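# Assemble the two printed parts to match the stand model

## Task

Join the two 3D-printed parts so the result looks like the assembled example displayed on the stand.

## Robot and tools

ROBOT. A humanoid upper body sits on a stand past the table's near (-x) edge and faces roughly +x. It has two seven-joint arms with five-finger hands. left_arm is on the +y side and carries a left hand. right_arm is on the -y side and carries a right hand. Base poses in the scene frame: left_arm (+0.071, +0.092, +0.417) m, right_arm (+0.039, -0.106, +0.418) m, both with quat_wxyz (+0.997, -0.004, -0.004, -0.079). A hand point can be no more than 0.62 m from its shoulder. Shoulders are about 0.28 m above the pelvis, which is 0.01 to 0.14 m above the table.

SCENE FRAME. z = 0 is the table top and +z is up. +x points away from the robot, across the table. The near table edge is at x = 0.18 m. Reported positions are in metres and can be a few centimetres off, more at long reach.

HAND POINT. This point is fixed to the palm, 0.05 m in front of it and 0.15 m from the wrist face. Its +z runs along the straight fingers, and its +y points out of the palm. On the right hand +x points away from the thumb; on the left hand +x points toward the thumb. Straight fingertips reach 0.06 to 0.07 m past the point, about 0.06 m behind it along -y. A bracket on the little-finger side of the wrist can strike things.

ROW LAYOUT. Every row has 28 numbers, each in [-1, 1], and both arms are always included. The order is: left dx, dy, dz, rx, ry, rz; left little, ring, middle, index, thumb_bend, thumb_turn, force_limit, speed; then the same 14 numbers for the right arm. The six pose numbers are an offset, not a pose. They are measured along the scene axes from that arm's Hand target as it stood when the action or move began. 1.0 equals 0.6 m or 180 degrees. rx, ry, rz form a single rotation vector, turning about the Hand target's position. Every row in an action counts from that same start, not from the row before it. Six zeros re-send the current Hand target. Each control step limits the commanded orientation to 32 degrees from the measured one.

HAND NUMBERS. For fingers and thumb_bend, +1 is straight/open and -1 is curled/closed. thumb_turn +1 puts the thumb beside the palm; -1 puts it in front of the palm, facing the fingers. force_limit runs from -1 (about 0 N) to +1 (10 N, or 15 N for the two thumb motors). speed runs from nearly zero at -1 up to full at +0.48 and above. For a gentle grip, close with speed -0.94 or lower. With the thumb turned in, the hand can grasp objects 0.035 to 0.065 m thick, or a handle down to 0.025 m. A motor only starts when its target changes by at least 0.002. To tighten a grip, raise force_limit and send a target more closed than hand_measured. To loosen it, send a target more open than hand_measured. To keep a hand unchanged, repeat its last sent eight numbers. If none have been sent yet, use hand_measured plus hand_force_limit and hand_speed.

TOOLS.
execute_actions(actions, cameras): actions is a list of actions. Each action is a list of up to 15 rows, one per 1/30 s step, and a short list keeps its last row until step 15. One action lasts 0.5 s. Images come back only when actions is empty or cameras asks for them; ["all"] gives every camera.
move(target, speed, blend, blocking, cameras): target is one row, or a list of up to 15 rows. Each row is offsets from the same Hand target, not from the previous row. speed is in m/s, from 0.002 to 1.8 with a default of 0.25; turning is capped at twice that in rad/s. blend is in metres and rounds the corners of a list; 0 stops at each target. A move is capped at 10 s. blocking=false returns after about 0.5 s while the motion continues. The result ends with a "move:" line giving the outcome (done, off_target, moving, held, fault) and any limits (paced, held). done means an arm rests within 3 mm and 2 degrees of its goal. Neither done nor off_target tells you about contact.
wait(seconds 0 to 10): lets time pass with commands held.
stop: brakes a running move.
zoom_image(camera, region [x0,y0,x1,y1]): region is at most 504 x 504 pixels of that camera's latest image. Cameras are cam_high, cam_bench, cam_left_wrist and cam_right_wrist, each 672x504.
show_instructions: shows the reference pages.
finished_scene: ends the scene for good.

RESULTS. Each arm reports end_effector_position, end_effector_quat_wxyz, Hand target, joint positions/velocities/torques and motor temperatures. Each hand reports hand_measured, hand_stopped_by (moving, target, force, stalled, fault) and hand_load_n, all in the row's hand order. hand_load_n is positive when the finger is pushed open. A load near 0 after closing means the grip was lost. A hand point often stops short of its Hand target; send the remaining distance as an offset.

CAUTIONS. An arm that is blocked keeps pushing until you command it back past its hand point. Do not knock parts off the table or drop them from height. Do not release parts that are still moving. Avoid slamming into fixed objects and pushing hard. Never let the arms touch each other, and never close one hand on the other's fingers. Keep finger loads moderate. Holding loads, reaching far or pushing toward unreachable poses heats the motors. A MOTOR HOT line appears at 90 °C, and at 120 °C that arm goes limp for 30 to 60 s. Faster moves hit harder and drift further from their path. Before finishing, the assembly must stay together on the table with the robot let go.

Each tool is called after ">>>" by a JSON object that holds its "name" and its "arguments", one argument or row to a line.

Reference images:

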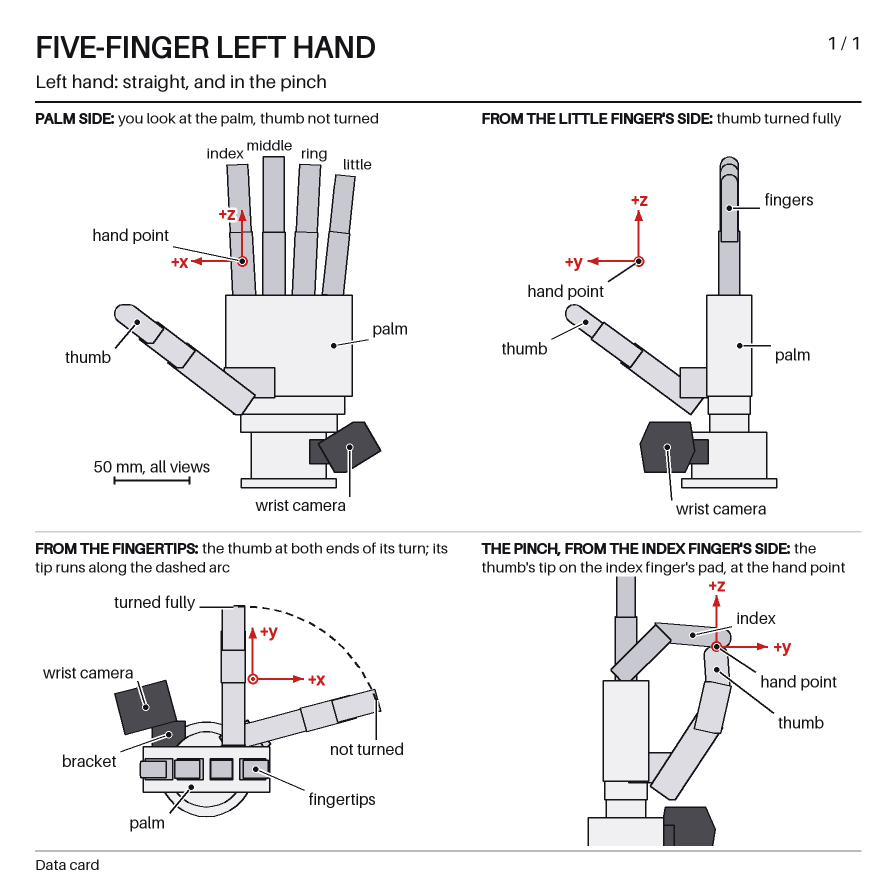

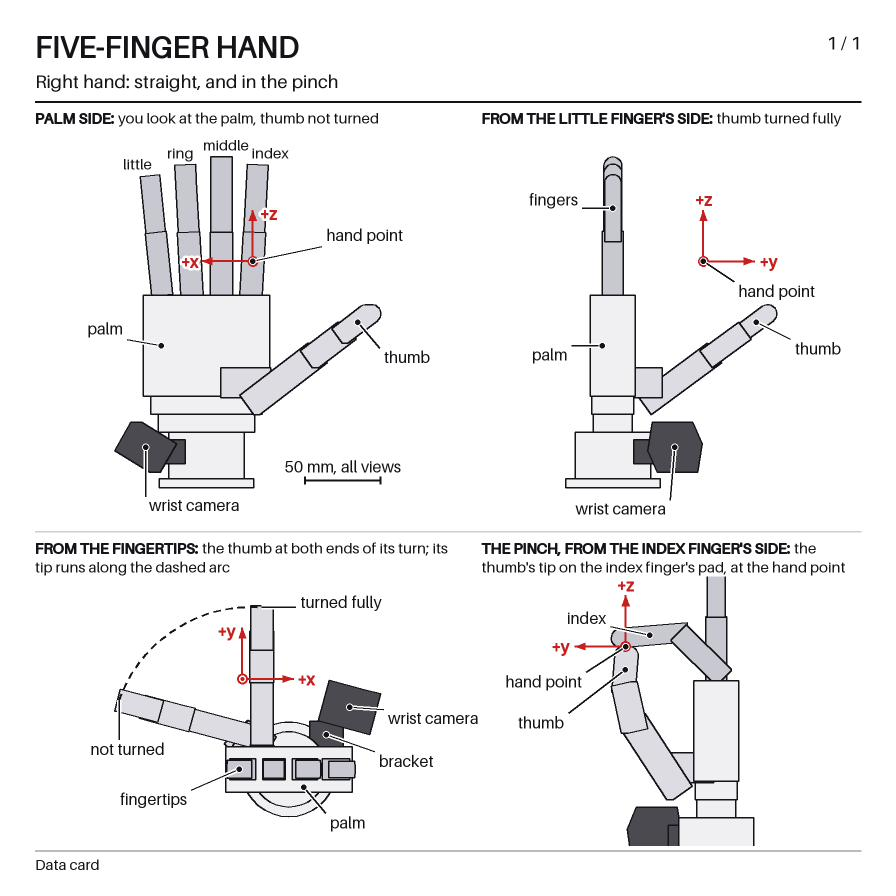

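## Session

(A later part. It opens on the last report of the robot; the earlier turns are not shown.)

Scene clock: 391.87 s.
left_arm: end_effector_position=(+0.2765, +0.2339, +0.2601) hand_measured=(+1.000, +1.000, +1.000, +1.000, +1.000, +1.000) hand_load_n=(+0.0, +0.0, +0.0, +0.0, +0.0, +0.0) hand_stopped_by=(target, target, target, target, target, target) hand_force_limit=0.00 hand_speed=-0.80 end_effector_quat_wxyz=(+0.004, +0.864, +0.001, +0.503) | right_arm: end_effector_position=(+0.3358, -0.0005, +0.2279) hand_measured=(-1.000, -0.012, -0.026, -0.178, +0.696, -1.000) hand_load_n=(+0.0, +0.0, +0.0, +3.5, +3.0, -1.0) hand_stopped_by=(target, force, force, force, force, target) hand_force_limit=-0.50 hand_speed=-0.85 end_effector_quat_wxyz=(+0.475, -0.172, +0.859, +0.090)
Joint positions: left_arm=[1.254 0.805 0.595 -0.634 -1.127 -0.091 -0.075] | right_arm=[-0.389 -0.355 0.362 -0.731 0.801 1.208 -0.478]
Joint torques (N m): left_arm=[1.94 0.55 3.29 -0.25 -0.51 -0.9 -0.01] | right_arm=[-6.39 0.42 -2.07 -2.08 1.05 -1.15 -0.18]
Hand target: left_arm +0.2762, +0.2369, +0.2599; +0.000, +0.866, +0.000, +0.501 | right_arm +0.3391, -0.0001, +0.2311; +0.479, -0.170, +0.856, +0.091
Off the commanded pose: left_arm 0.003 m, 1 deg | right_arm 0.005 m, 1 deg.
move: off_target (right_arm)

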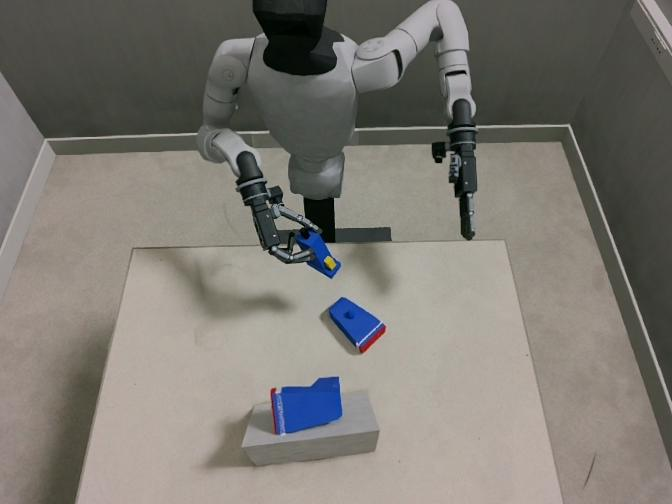

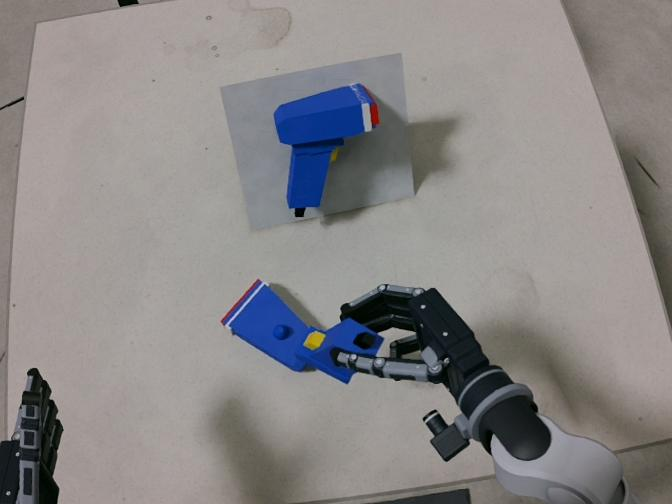

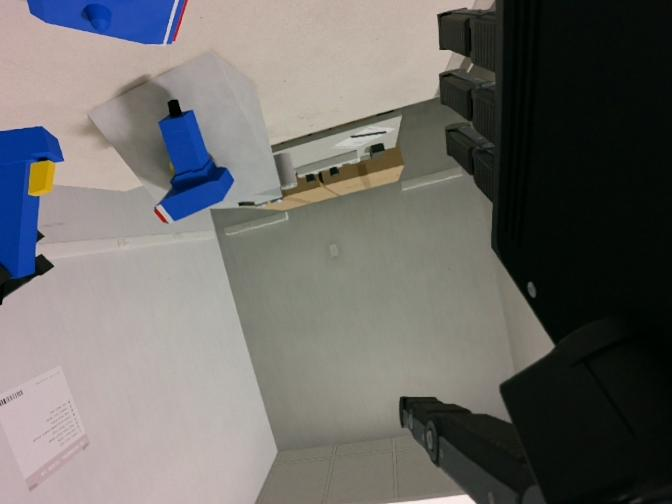

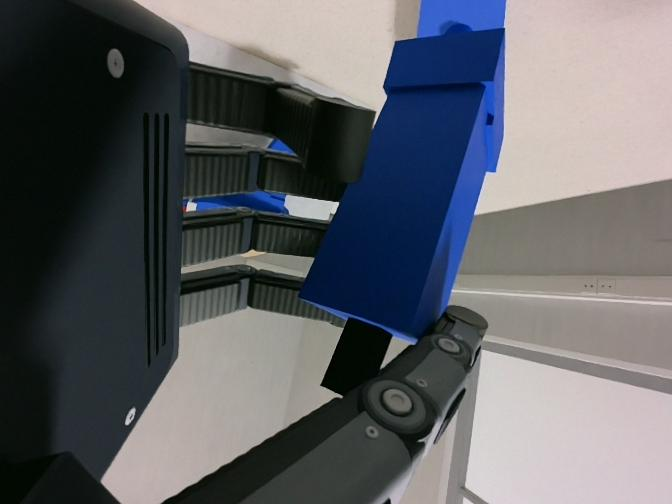

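>>> {"name": "move", "arguments": {
  "target": [0,0,0,0,0,0,1,1,1,1,1,1,0,-0.8,0.083,0.067,-0.085,0,0,-0.061,-1,-0.3,-0.3,-0.3,-0.3,-1,-0.5,-0.85],
  "speed": [0.12],
  "cameras": ["all"]
}}

>>> {"name": "zoom_image", "arguments": {
  "camera": "cam_bench",
  "region": [210, 260, 370, 420]
}}

>>> {"name": "zoom_image", "arguments": {
  "camera": "cam_high",
  "region": [290, 230, 410, 350]
}}

>>> {"name": "zoom_image", "arguments": {
  "camera": "cam_left_wrist",
  "region": [0, 0, 260, 220]
}}

Scene clock: 441.93 s.
left_arm: end_effector_position=(+0.2765, +0.2339, +0.2601) hand_measured=(+1.000, +1.000, +1.000, +1.000, +1.000, +1.000) hand_load_n=(+0.0, +0.0, +0.0, +0.0, +0.0, +0.0) hand_stopped_by=(target, target, target, target, target, target) hand_force_limit=0.00 hand_speed=-0.80 end_effector_quat_wxyz=(+0.004, +0.864, +0.001, +0.503) | right_arm: end_effector_position=(+0.3848, +0.0375, +0.1743) hand_measured=(-1.000, -0.012, -0.026, -0.178, +0.696, -1.000) hand_load_n=(+0.0, +0.0, +0.0, +4.0, +2.5, -1.0) hand_stopped_by=(target, force, force, force, force, target) hand_force_limit=-0.50 hand_speed=-0.85 end_effector_quat_wxyz=(+0.478, -0.086, +0.873, +0.043)
Joint positions: left_arm=[1.254 0.805 0.595 -0.634 -1.127 -0.091 -0.075] | right_arm=[-0.433 -0.06 0.606 -0.227 0.483 0.84 -0.601]
Joint torques (N m): left_arm=[1.95 0.55 3.28 -0.26 -0.51 -0.9 -0.01] | right_arm=[-7.85 2.06 -1.06 -2.78 0.6 -1.29 -0.09]
Motor temperatures (°C): left_arm=[48 46 39 43 35 39 34] | right_arm=[50 47 45 47 41 36 30]
Hand target: left_arm +0.2762, +0.2369, +0.2599; +0.000, +0.866, +0.000, +0.501 | right_arm +0.3889, +0.0401, +0.1801; +0.486, -0.087, +0.869, +0.044
Off the commanded pose: left_arm 0.003 m, 1 deg | right_arm 0.008 m, 1 deg.
move: off_target (right_arm)

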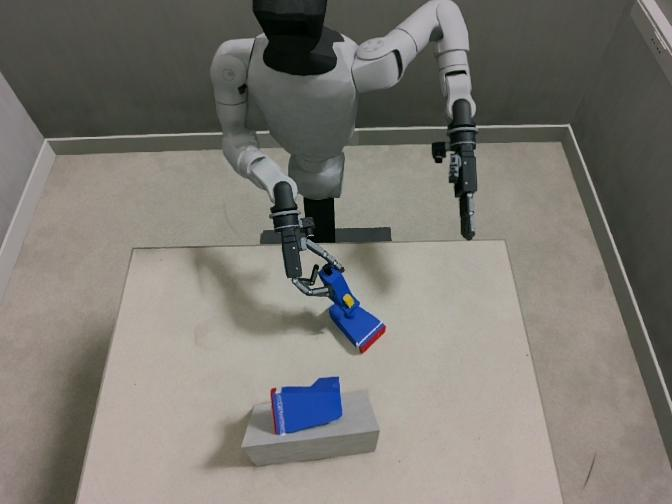

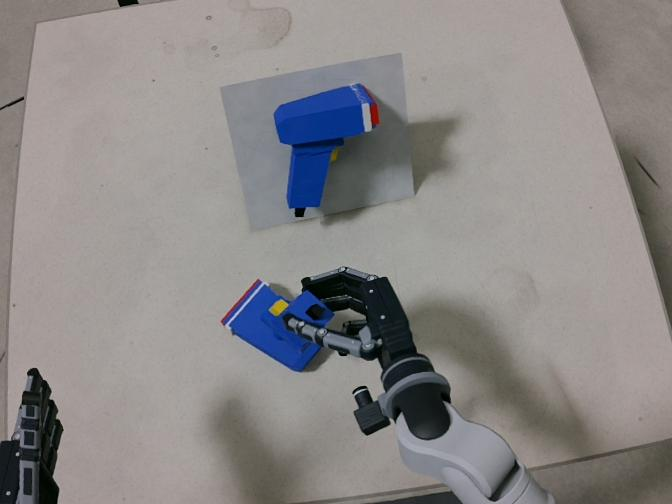

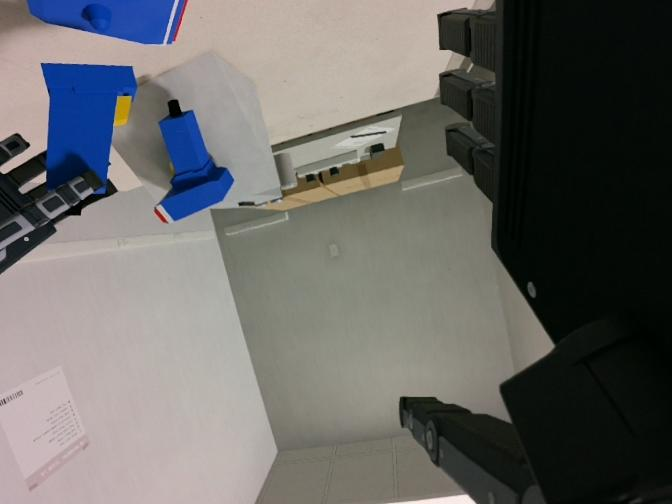

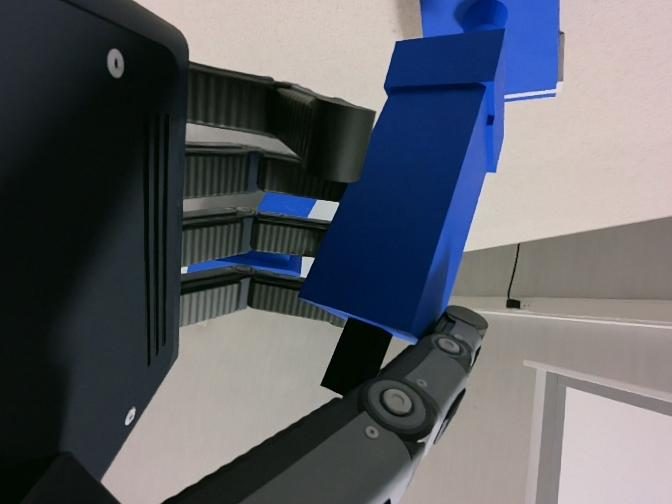

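Scaled by 3.150 from the camera's 672x504 image, which has a finer 960x720 frame.

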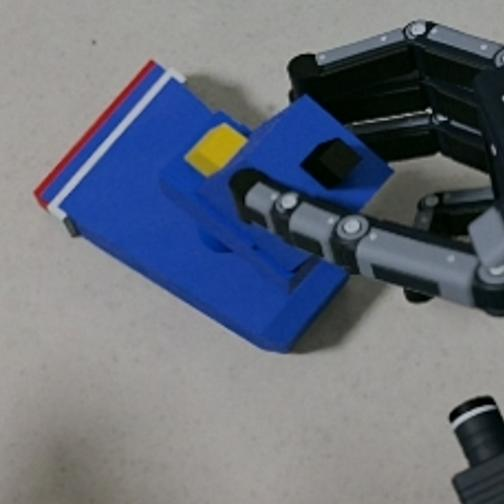

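Scaled by 4.200 from the camera's 672x504 image, which has a finer 960x720 frame.

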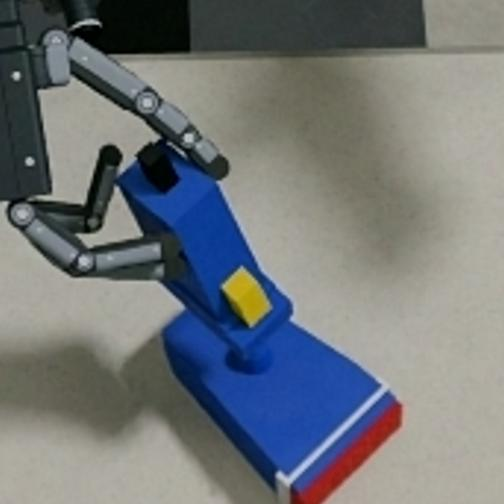

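Scaled by 1.938 from the camera's 672x504 image, which has a finer 960x720 frame.

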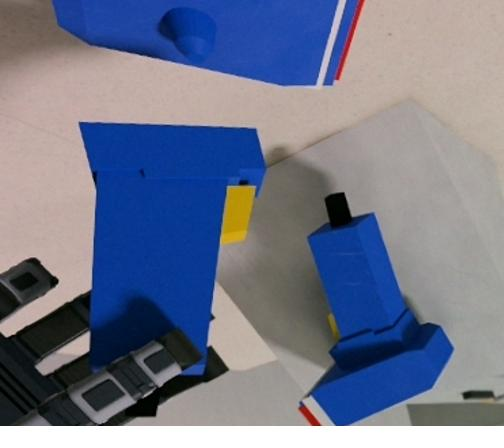

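>>> {"name": "move", "arguments": {
  "target": [0,0,0,0,0,0,1,1,1,1,1,1,0,-0.8,-0.005,0.0167,-0.018,0.004,-0.022,-0.022,-1,-0.3,-0.3,-0.3,-0.3,-1,-0.5,-0.85],
  "speed": [0.06],
  "cameras": ["all"]
}}

>>> {"name": "zoom_image", "arguments": {
  "camera": "cam_bench",
  "region": [210, 260, 370, 420]
}}

>>> {"name": "zoom_image", "arguments": {
  "camera": "cam_high",
  "region": [290, 230, 410, 350]
}}

>>> {"name": "zoom_image", "arguments": {
  "camera": "cam_left_wrist",
  "region": [0, 0, 260, 220]
}}

Scene clock: 464.33 s.
left_arm: end_effector_position=(+0.2765, +0.2339, +0.2601) hand_measured=(+1.000, +1.000, +1.000, +1.000, +1.000, +1.000) hand_load_n=(+0.0, +0.0, +0.0, +0.0, +0.0, +0.0) hand_stopped_by=(target, target, target, target, target, target) hand_force_limit=0.00 hand_speed=-0.80 end_effector_quat_wxyz=(+0.004, +0.864, +0.001, +0.503) | right_arm: end_effector_position=(+0.3865, +0.0491, +0.1702) hand_measured=(-1.000, -0.012, -0.026, -0.178, +0.696, -1.000) hand_load_n=(+0.0, +0.0, +0.0, +3.5, +2.5, -1.0) hand_stopped_by=(target, force, force, force, force, target) hand_force_limit=-0.50 hand_speed=-0.85 end_effector_quat_wxyz=(+0.518, -0.058, +0.853, +0.029)
Joint positions: left_arm=[1.254 0.805 0.595 -0.634 -1.127 -0.091 -0.075] | right_arm=[-0.389 -0.015 0.719 -0.086 0.383 0.579 -0.66]
Joint torques (N m): left_arm=[1.94 0.55 3.28 -0.25 -0.51 -0.9 -0.01] | right_arm=[-5.11 2.56 -0.59 -2.93 0.65 -1.35 -0.22]
Hand target: left_arm +0.2762, +0.2369, +0.2599; +0.000, +0.866, +0.000, +0.501 | right_arm +0.3859, +0.0501, +0.1693; +0.517, -0.055, +0.854, +0.030
Off the commanded pose: left_arm 0.003 m, 1 deg | right_arm 0.001 m, 0 deg.
move: done

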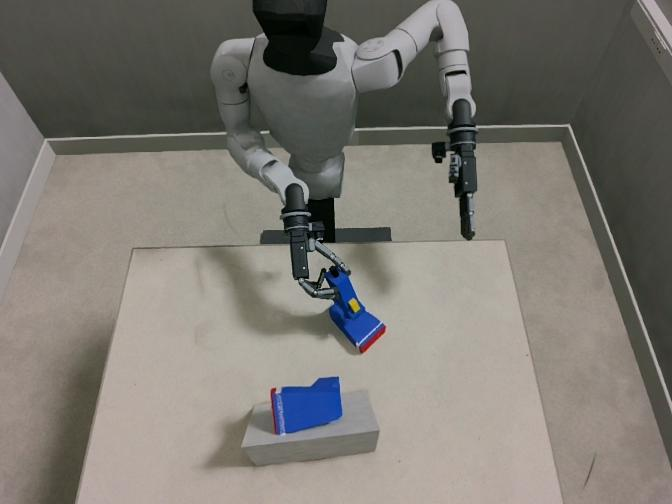

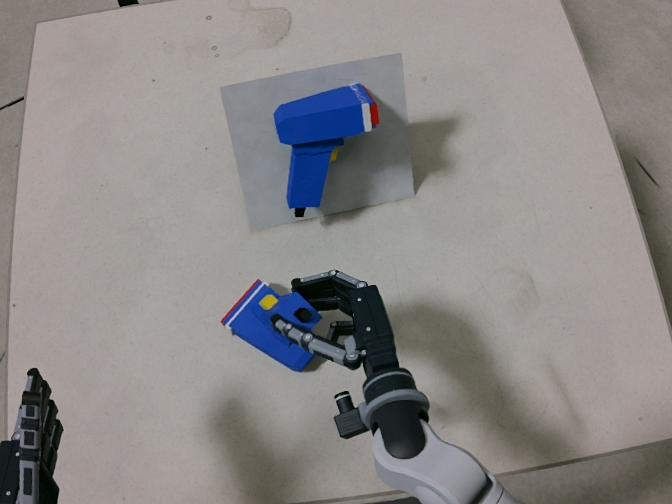

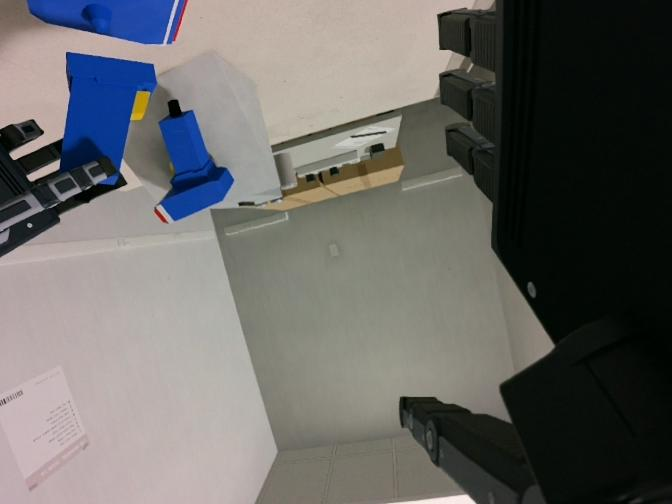

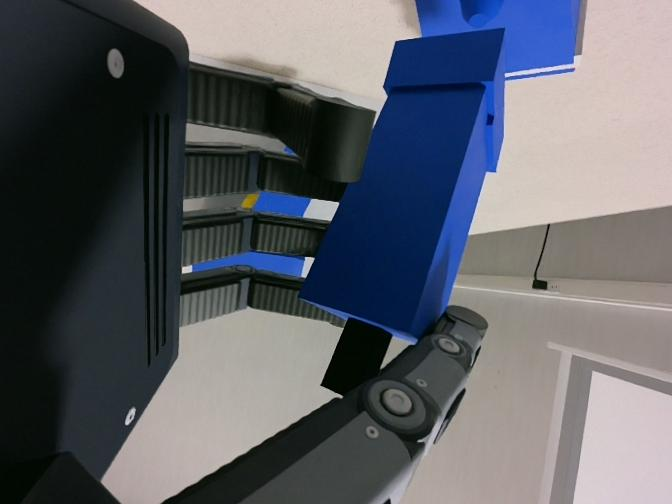

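Scaled by 3.150 from the camera's 672x504 image, which has a finer 960x720 frame.

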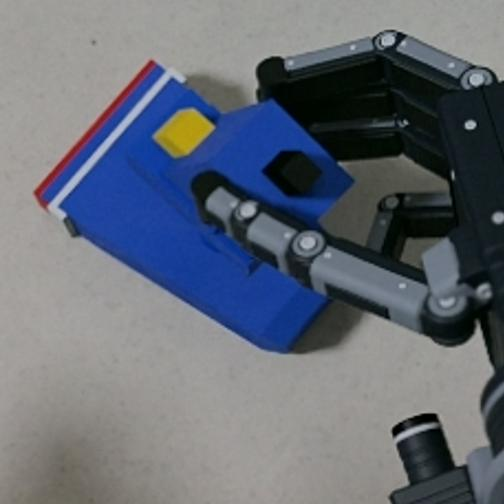

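Scaled by 4.200 from the camera's 672x504 image, which has a finer 960x720 frame.

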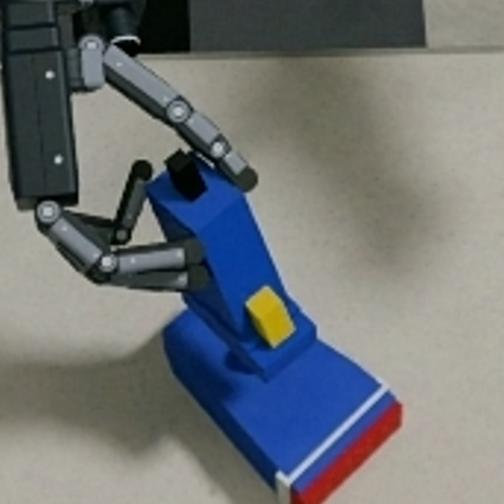

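Scaled by 1.938 from the camera's 672x504 image, which has a finer 960x720 frame.

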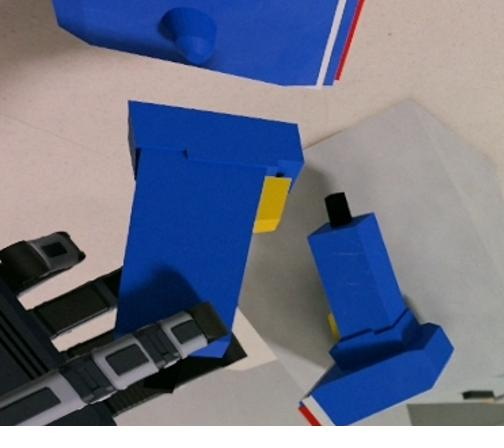

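>>> {"name": "move", "arguments": {
  "target": [0,0,0,0,0,0,1,1,1,1,1,1,0,-0.8,-0.007,0.003,-0.025,0,0,0.01,-1,-0.3,-0.3,-0.3,-0.3,-1,-0.5,-0.85],
  "speed": [0.05],
  "cameras": ["all"]
}}

>>> {"name": "zoom_image", "arguments": {
  "camera": "cam_bench",
  "region": [210, 260, 370, 420]
}}

>>> {"name": "zoom_image", "arguments": {
  "camera": "cam_high",
  "region": [290, 230, 410, 350]
}}

>>> {"name": "zoom_image", "arguments": {
  "camera": "cam_left_wrist",
  "region": [0, 0, 260, 220]
}}

>>> {"name": "zoom_image", "arguments": {
  "camera": "cam_right_wrist",
  "region": [360, 0, 620, 200]
}}

Scene clock: 489.27 s.
left_arm: end_effector_position=(+0.2765, +0.2339, +0.2601) hand_measured=(+1.000, +1.000, +1.000, +1.000, +1.000, +1.000) hand_load_n=(+0.0, +0.0, +0.0, +0.0, +0.0, +0.0) hand_stopped_by=(target, target, target, target, target, target) hand_force_limit=0.00 hand_speed=-0.80 end_effector_quat_wxyz=(+0.004, +0.864, +0.001, +0.503) | right_arm: end_effector_position=(+0.3831, +0.0535, +0.1581) hand_measured=(-1.000, -0.012, -0.026, -0.178, +0.696, -1.000) hand_load_n=(+0.0, +0.5, +0.0, +3.5, +3.0, -1.0) hand_stopped_by=(target, force, force, force, force, target) hand_force_limit=-0.50 hand_speed=-0.85 end_effector_quat_wxyz=(+0.519, -0.069, +0.851, +0.040)
Joint positions: left_arm=[1.254 0.805 0.595 -0.634 -1.127 -0.091 -0.075] | right_arm=[-0.389 -0.035 0.748 -0.007 0.383 0.483 -0.615]
Joint torques (N m): left_arm=[1.94 0.56 3.29 -0.25 -0.51 -0.9 -0.01] | right_arm=[-4.72 1.66 -0.71 -2.71 0.82 -1.4 -0.09]
Hand target: left_arm +0.2762, +0.2369, +0.2599; +0.000, +0.866, +0.000, +0.501 | right_arm +0.3817, +0.0519, +0.1543; +0.517, -0.069, +0.853, +0.038
Off the commanded pose: left_arm 0.003 m, 1 deg | right_arm 0.004 m, 0 deg.
move: off_target (right_arm)

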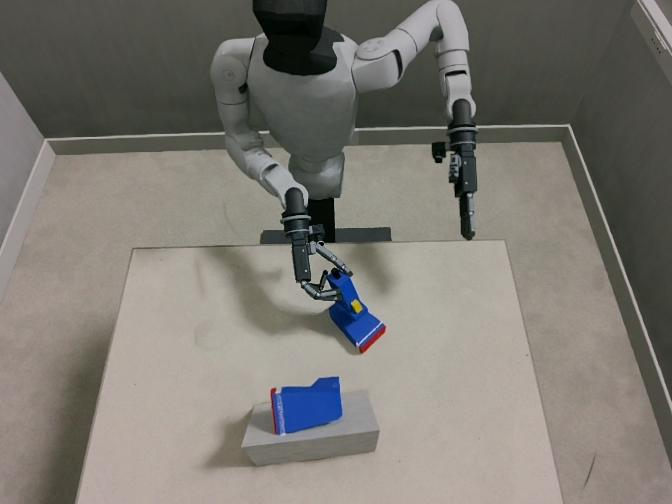

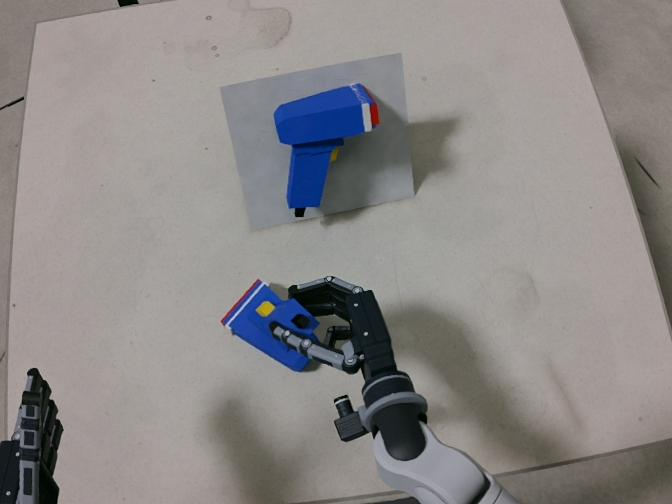

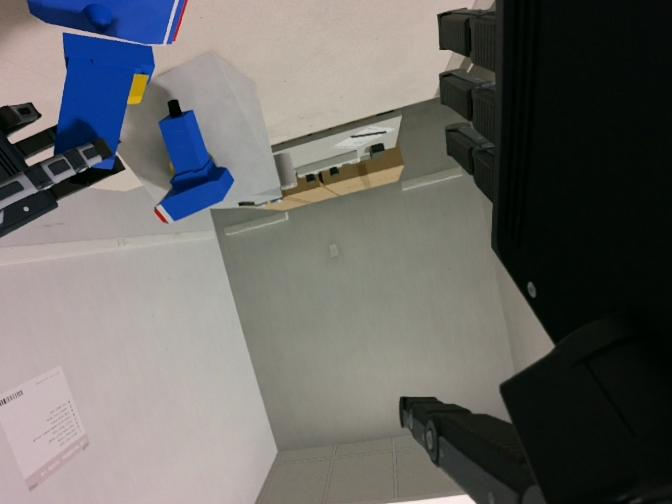

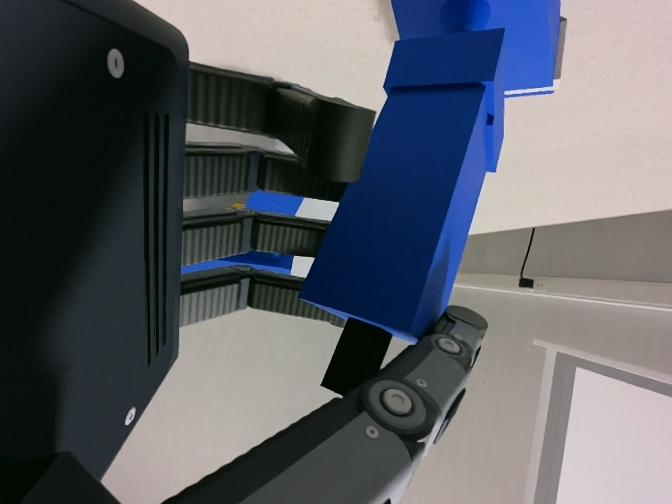

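Scaled by 3.150 from the camera's 672x504 image, which has a finer 960x720 frame.

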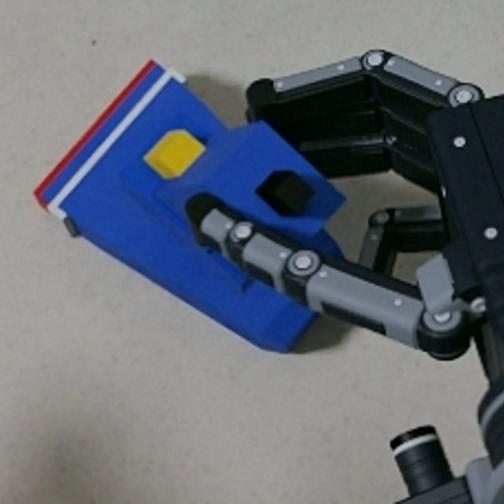

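Scaled by 4.200 from the camera's 672x504 image, which has a finer 960x720 frame.

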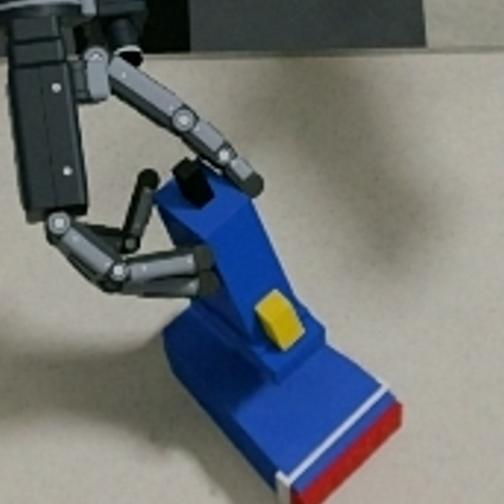

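Scaled by 1.938 from the camera's 672x504 image, which has a finer 960x720 frame.

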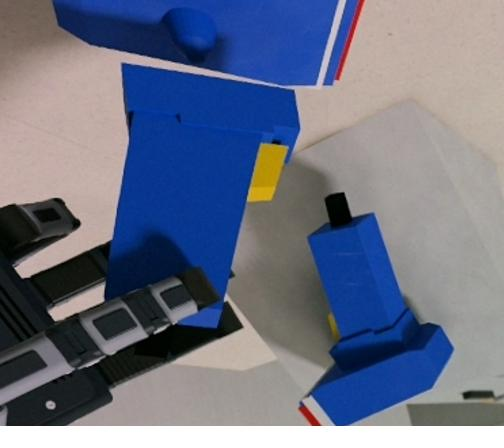

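Scaled by 1.938 from the camera's 672x504 image, which has a finer 960x720 frame.

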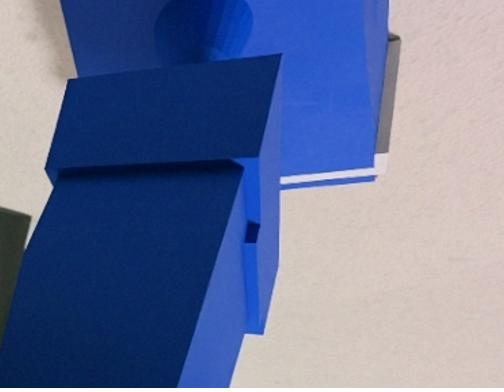

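>>> {"name": "move", "arguments": {
  "target": [0,0,0,0,0,0,1,1,1,1,1,1,0,-0.8,-0.005,-0.003,-0.022,0,0,0,-1,-0.3,-0.3,-0.3,-0.3,-1,-0.5,-0.85],
  "speed": [0.04],
  "cameras": ["all"]
}}

>>> {"name": "zoom_image", "arguments": {
  "camera": "cam_bench",
  "region": [210, 260, 370, 420]
}}

>>> {"name": "zoom_image", "arguments": {
  "camera": "cam_high",
  "region": [290, 230, 410, 350]
}}

>>> {"name": "zoom_image", "arguments": {
  "camera": "cam_left_wrist",
  "region": [0, 0, 260, 220]
}}

>>> {"name": "zoom_image", "arguments": {
  "camera": "cam_right_wrist",
  "region": [360, 0, 620, 200]
}}

Scene clock: 516.97 s.
left_arm: end_effector_position=(+0.2765, +0.2339, +0.2601) hand_measured=(+1.000, +1.000, +1.000, +1.000, +1.000, +1.000) hand_load_n=(+0.0, +0.0, +0.0, +0.0, +0.0, +0.0) hand_stopped_by=(target, target, target, target, target, target) hand_force_limit=0.00 hand_speed=-0.80 end_effector_quat_wxyz=(+0.004, +0.864, +0.001, +0.503) | right_arm: end_effector_position=(+0.3799, +0.0515, +0.1442) hand_measured=(-1.000, -0.012, -0.026, -0.178, +0.696, -1.000) hand_load_n=(+0.0, +0.0, +0.0, +3.5, +3.0, -1.0) hand_stopped_by=(target, force, force, force, force, target) hand_force_limit=-0.50 hand_speed=-0.85 end_effector_quat_wxyz=(+0.518, -0.068, +0.852, +0.040)
Joint positions: left_arm=[1.254 0.805 0.595 -0.634 -1.127 -0.091 -0.075] | right_arm=[-0.376 -0.046 0.769 0.068 0.378 0.392 -0.599]
Joint torques (N m): left_arm=[1.94 0.55 3.28 -0.25 -0.51 -0.9 -0.01] | right_arm=[-4.8 1.62 -0.75 -2.72 0.77 -1.4 -0.11]
Hand target: left_arm +0.2762, +0.2369, +0.2599; +0.000, +0.866, +0.000, +0.501 | right_arm +0.3787, +0.0501, +0.1411; +0.517, -0.069, +0.853, +0.038
Off the commanded pose: left_arm 0.003 m, 1 deg | right_arm 0.004 m, 0 deg.
move: off_target (right_arm)

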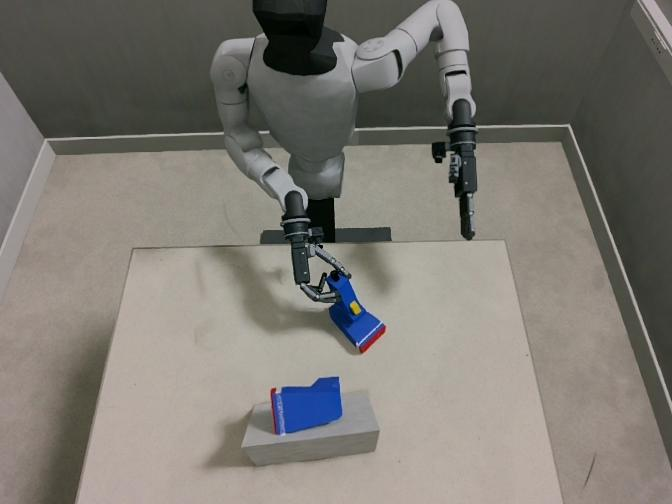

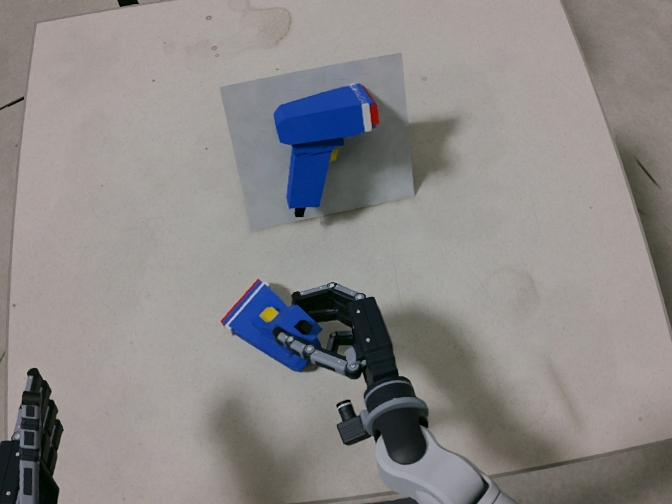

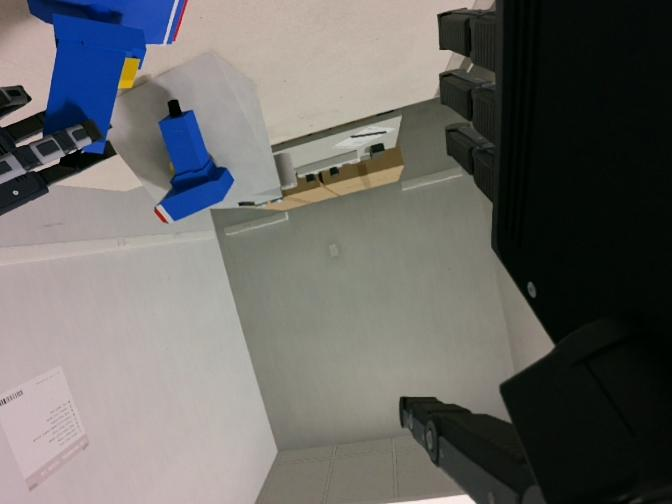

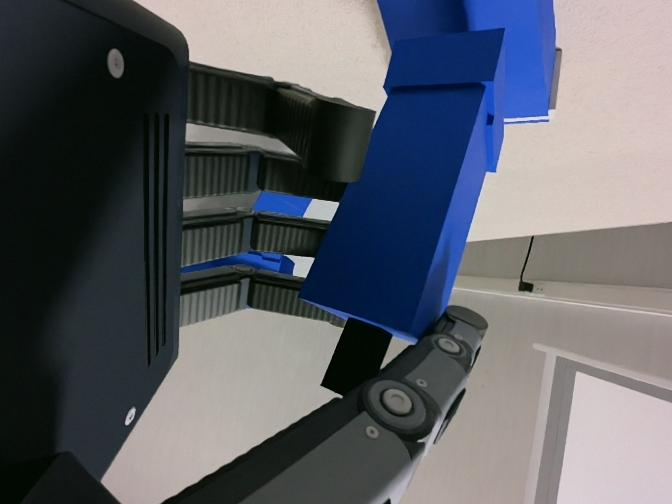

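Scaled by 3.150 from the camera's 672x504 image, which has a finer 960x720 frame.

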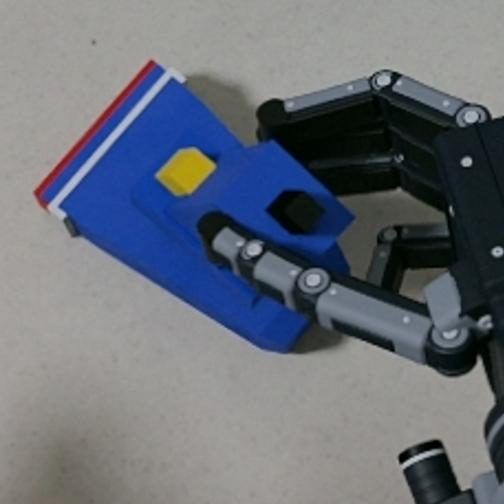

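Scaled by 4.200 from the camera's 672x504 image, which has a finer 960x720 frame.

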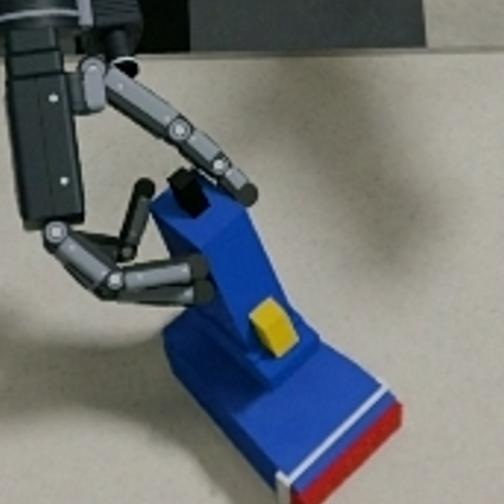

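Scaled by 1.938 from the camera's 672x504 image, which has a finer 960x720 frame.

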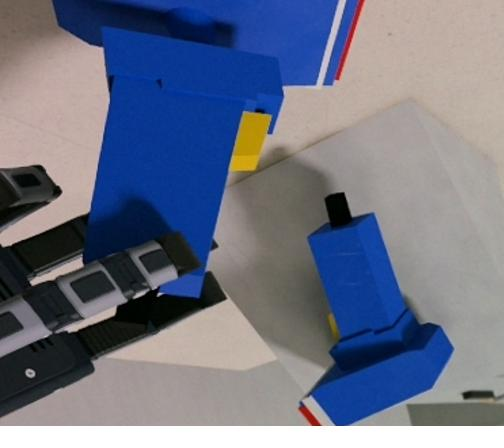

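Scaled by 1.938 from the camera's 672x504 image, which has a finer 960x720 frame.

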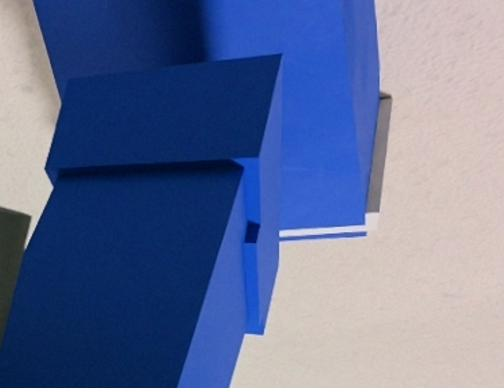

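>>> {"name": "move", "arguments": {
  "target": [0,0,0,0,0,0,1,1,1,1,1,1,0,-0.8,0,0,-0.03,0,0,0,-1,-0.3,-0.3,-0.3,-0.3,-1,-0.5,-0.85],
  "speed": [0.04],
  "cameras": ["all"]
}}

>>> {"name": "zoom_image", "arguments": {
  "camera": "cam_bench",
  "region": [210, 260, 370, 420]
}}

>>> {"name": "zoom_image", "arguments": {
  "camera": "cam_high",
  "region": [290, 230, 410, 350]
}}

>>> {"name": "zoom_image", "arguments": {
  "camera": "cam_left_wrist",
  "region": [0, 0, 260, 220]
}}

>>> {"name": "zoom_image", "arguments": {
  "camera": "cam_right_wrist",
  "region": [360, 0, 620, 200]
}}

Scene clock: 536.80 s.
left_arm: end_effector_position=(+0.2765, +0.2339, +0.2601) hand_measured=(+1.000, +1.000, +1.000, +1.000, +1.000, +1.000) hand_load_n=(+0.0, +0.0, +0.0, +0.0, +0.0, +0.0) hand_stopped_by=(target, target, target, target, target, target) hand_force_limit=0.00 hand_speed=-0.80 end_effector_quat_wxyz=(+0.004, +0.864, +0.001, +0.503) | right_arm: end_effector_position=(+0.3786, +0.0479, +0.1230) hand_measured=(-1.000, -0.012, -0.026, -0.178, +0.696, -1.000) hand_load_n=(+0.0, +0.0, +0.0, +3.5, +2.5, -1.0) hand_stopped_by=(target, force, force, force, force, target) hand_force_limit=-0.50 hand_speed=-0.85 end_effector_quat_wxyz=(+0.516, -0.067, +0.853, +0.037)
Joint positions: left_arm=[1.254 0.805 0.595 -0.634 -1.127 -0.091 -0.075] | right_arm=[-0.376 -0.043 0.785 0.211 0.369 0.26 -0.568]
Joint torques (N m): left_arm=[1.94 0.55 3.28 -0.26 -0.51 -0.9 -0.01] | right_arm=[-5.94 2.29 -0.62 -2.35 0.7 -1.19 -0.12]
Hand target: left_arm +0.2762, +0.2369, +0.2599; +0.000, +0.866, +0.000, +0.501 | right_arm +0.3787, +0.0501, +0.1231; +0.517, -0.069, +0.853, +0.038
Off the commanded pose: left_arm 0.003 m, 1 deg | right_arm 0.002 m, 0 deg.
move: done

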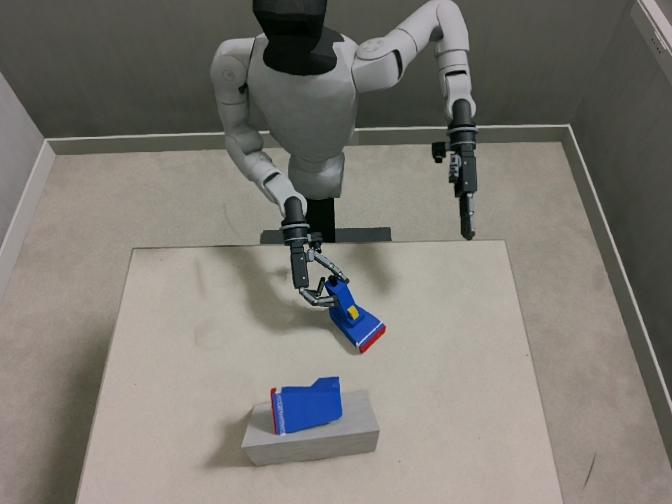

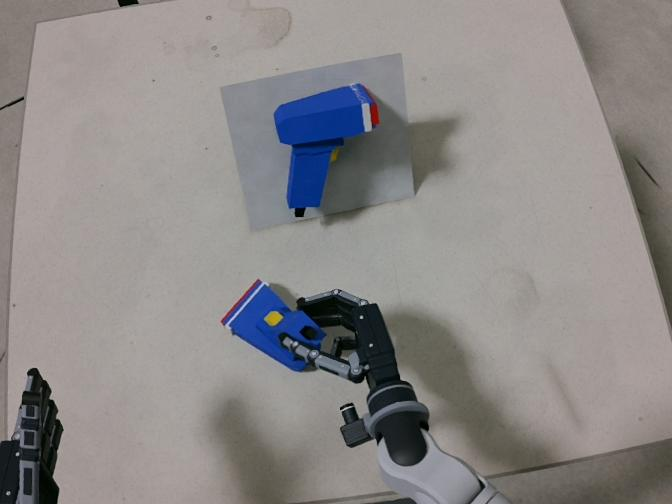

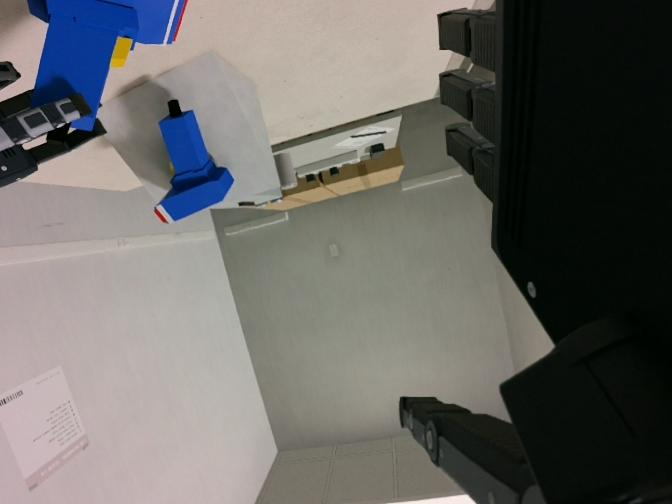

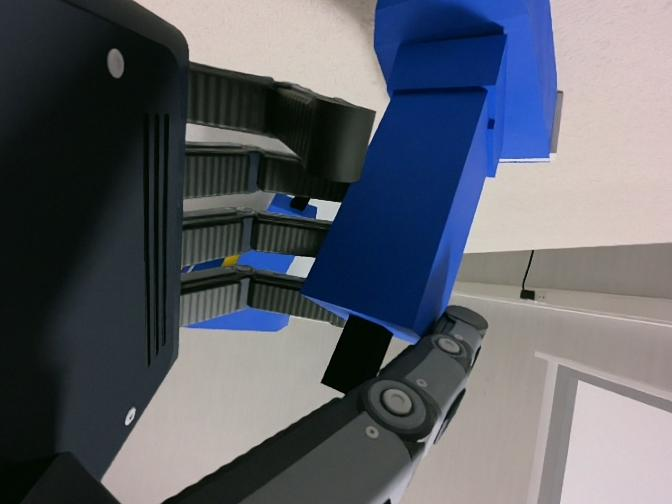

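Scaled by 3.150 from the camera's 672x504 image, which has a finer 960x720 frame.

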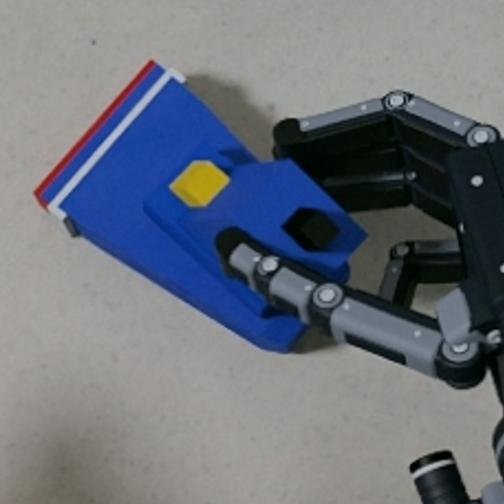

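Scaled by 4.200 from the camera's 672x504 image, which has a finer 960x720 frame.

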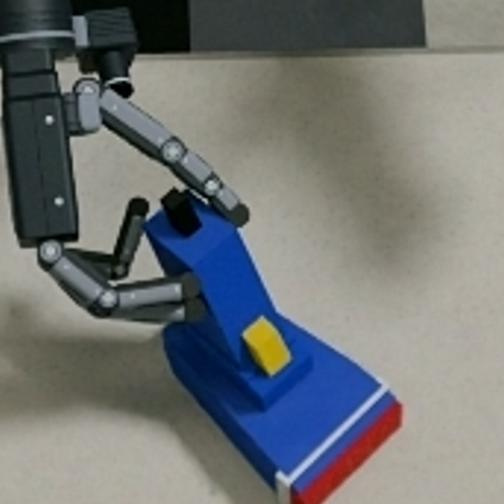

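Scaled by 1.938 from the camera's 672x504 image, which has a finer 960x720 frame.

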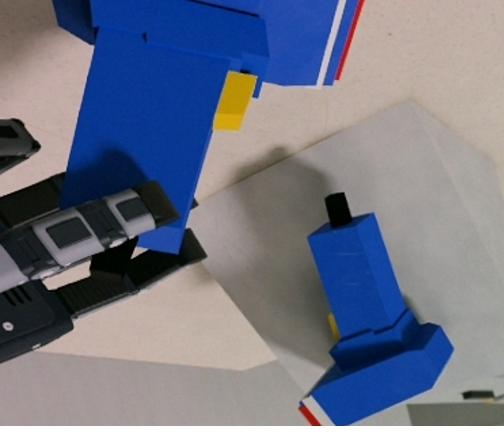

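Scaled by 1.938 from the camera's 672x504 image, which has a finer 960x720 frame.

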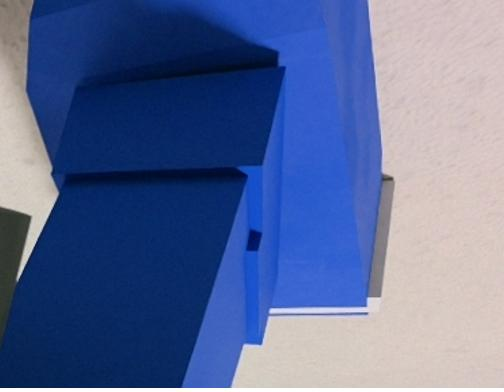

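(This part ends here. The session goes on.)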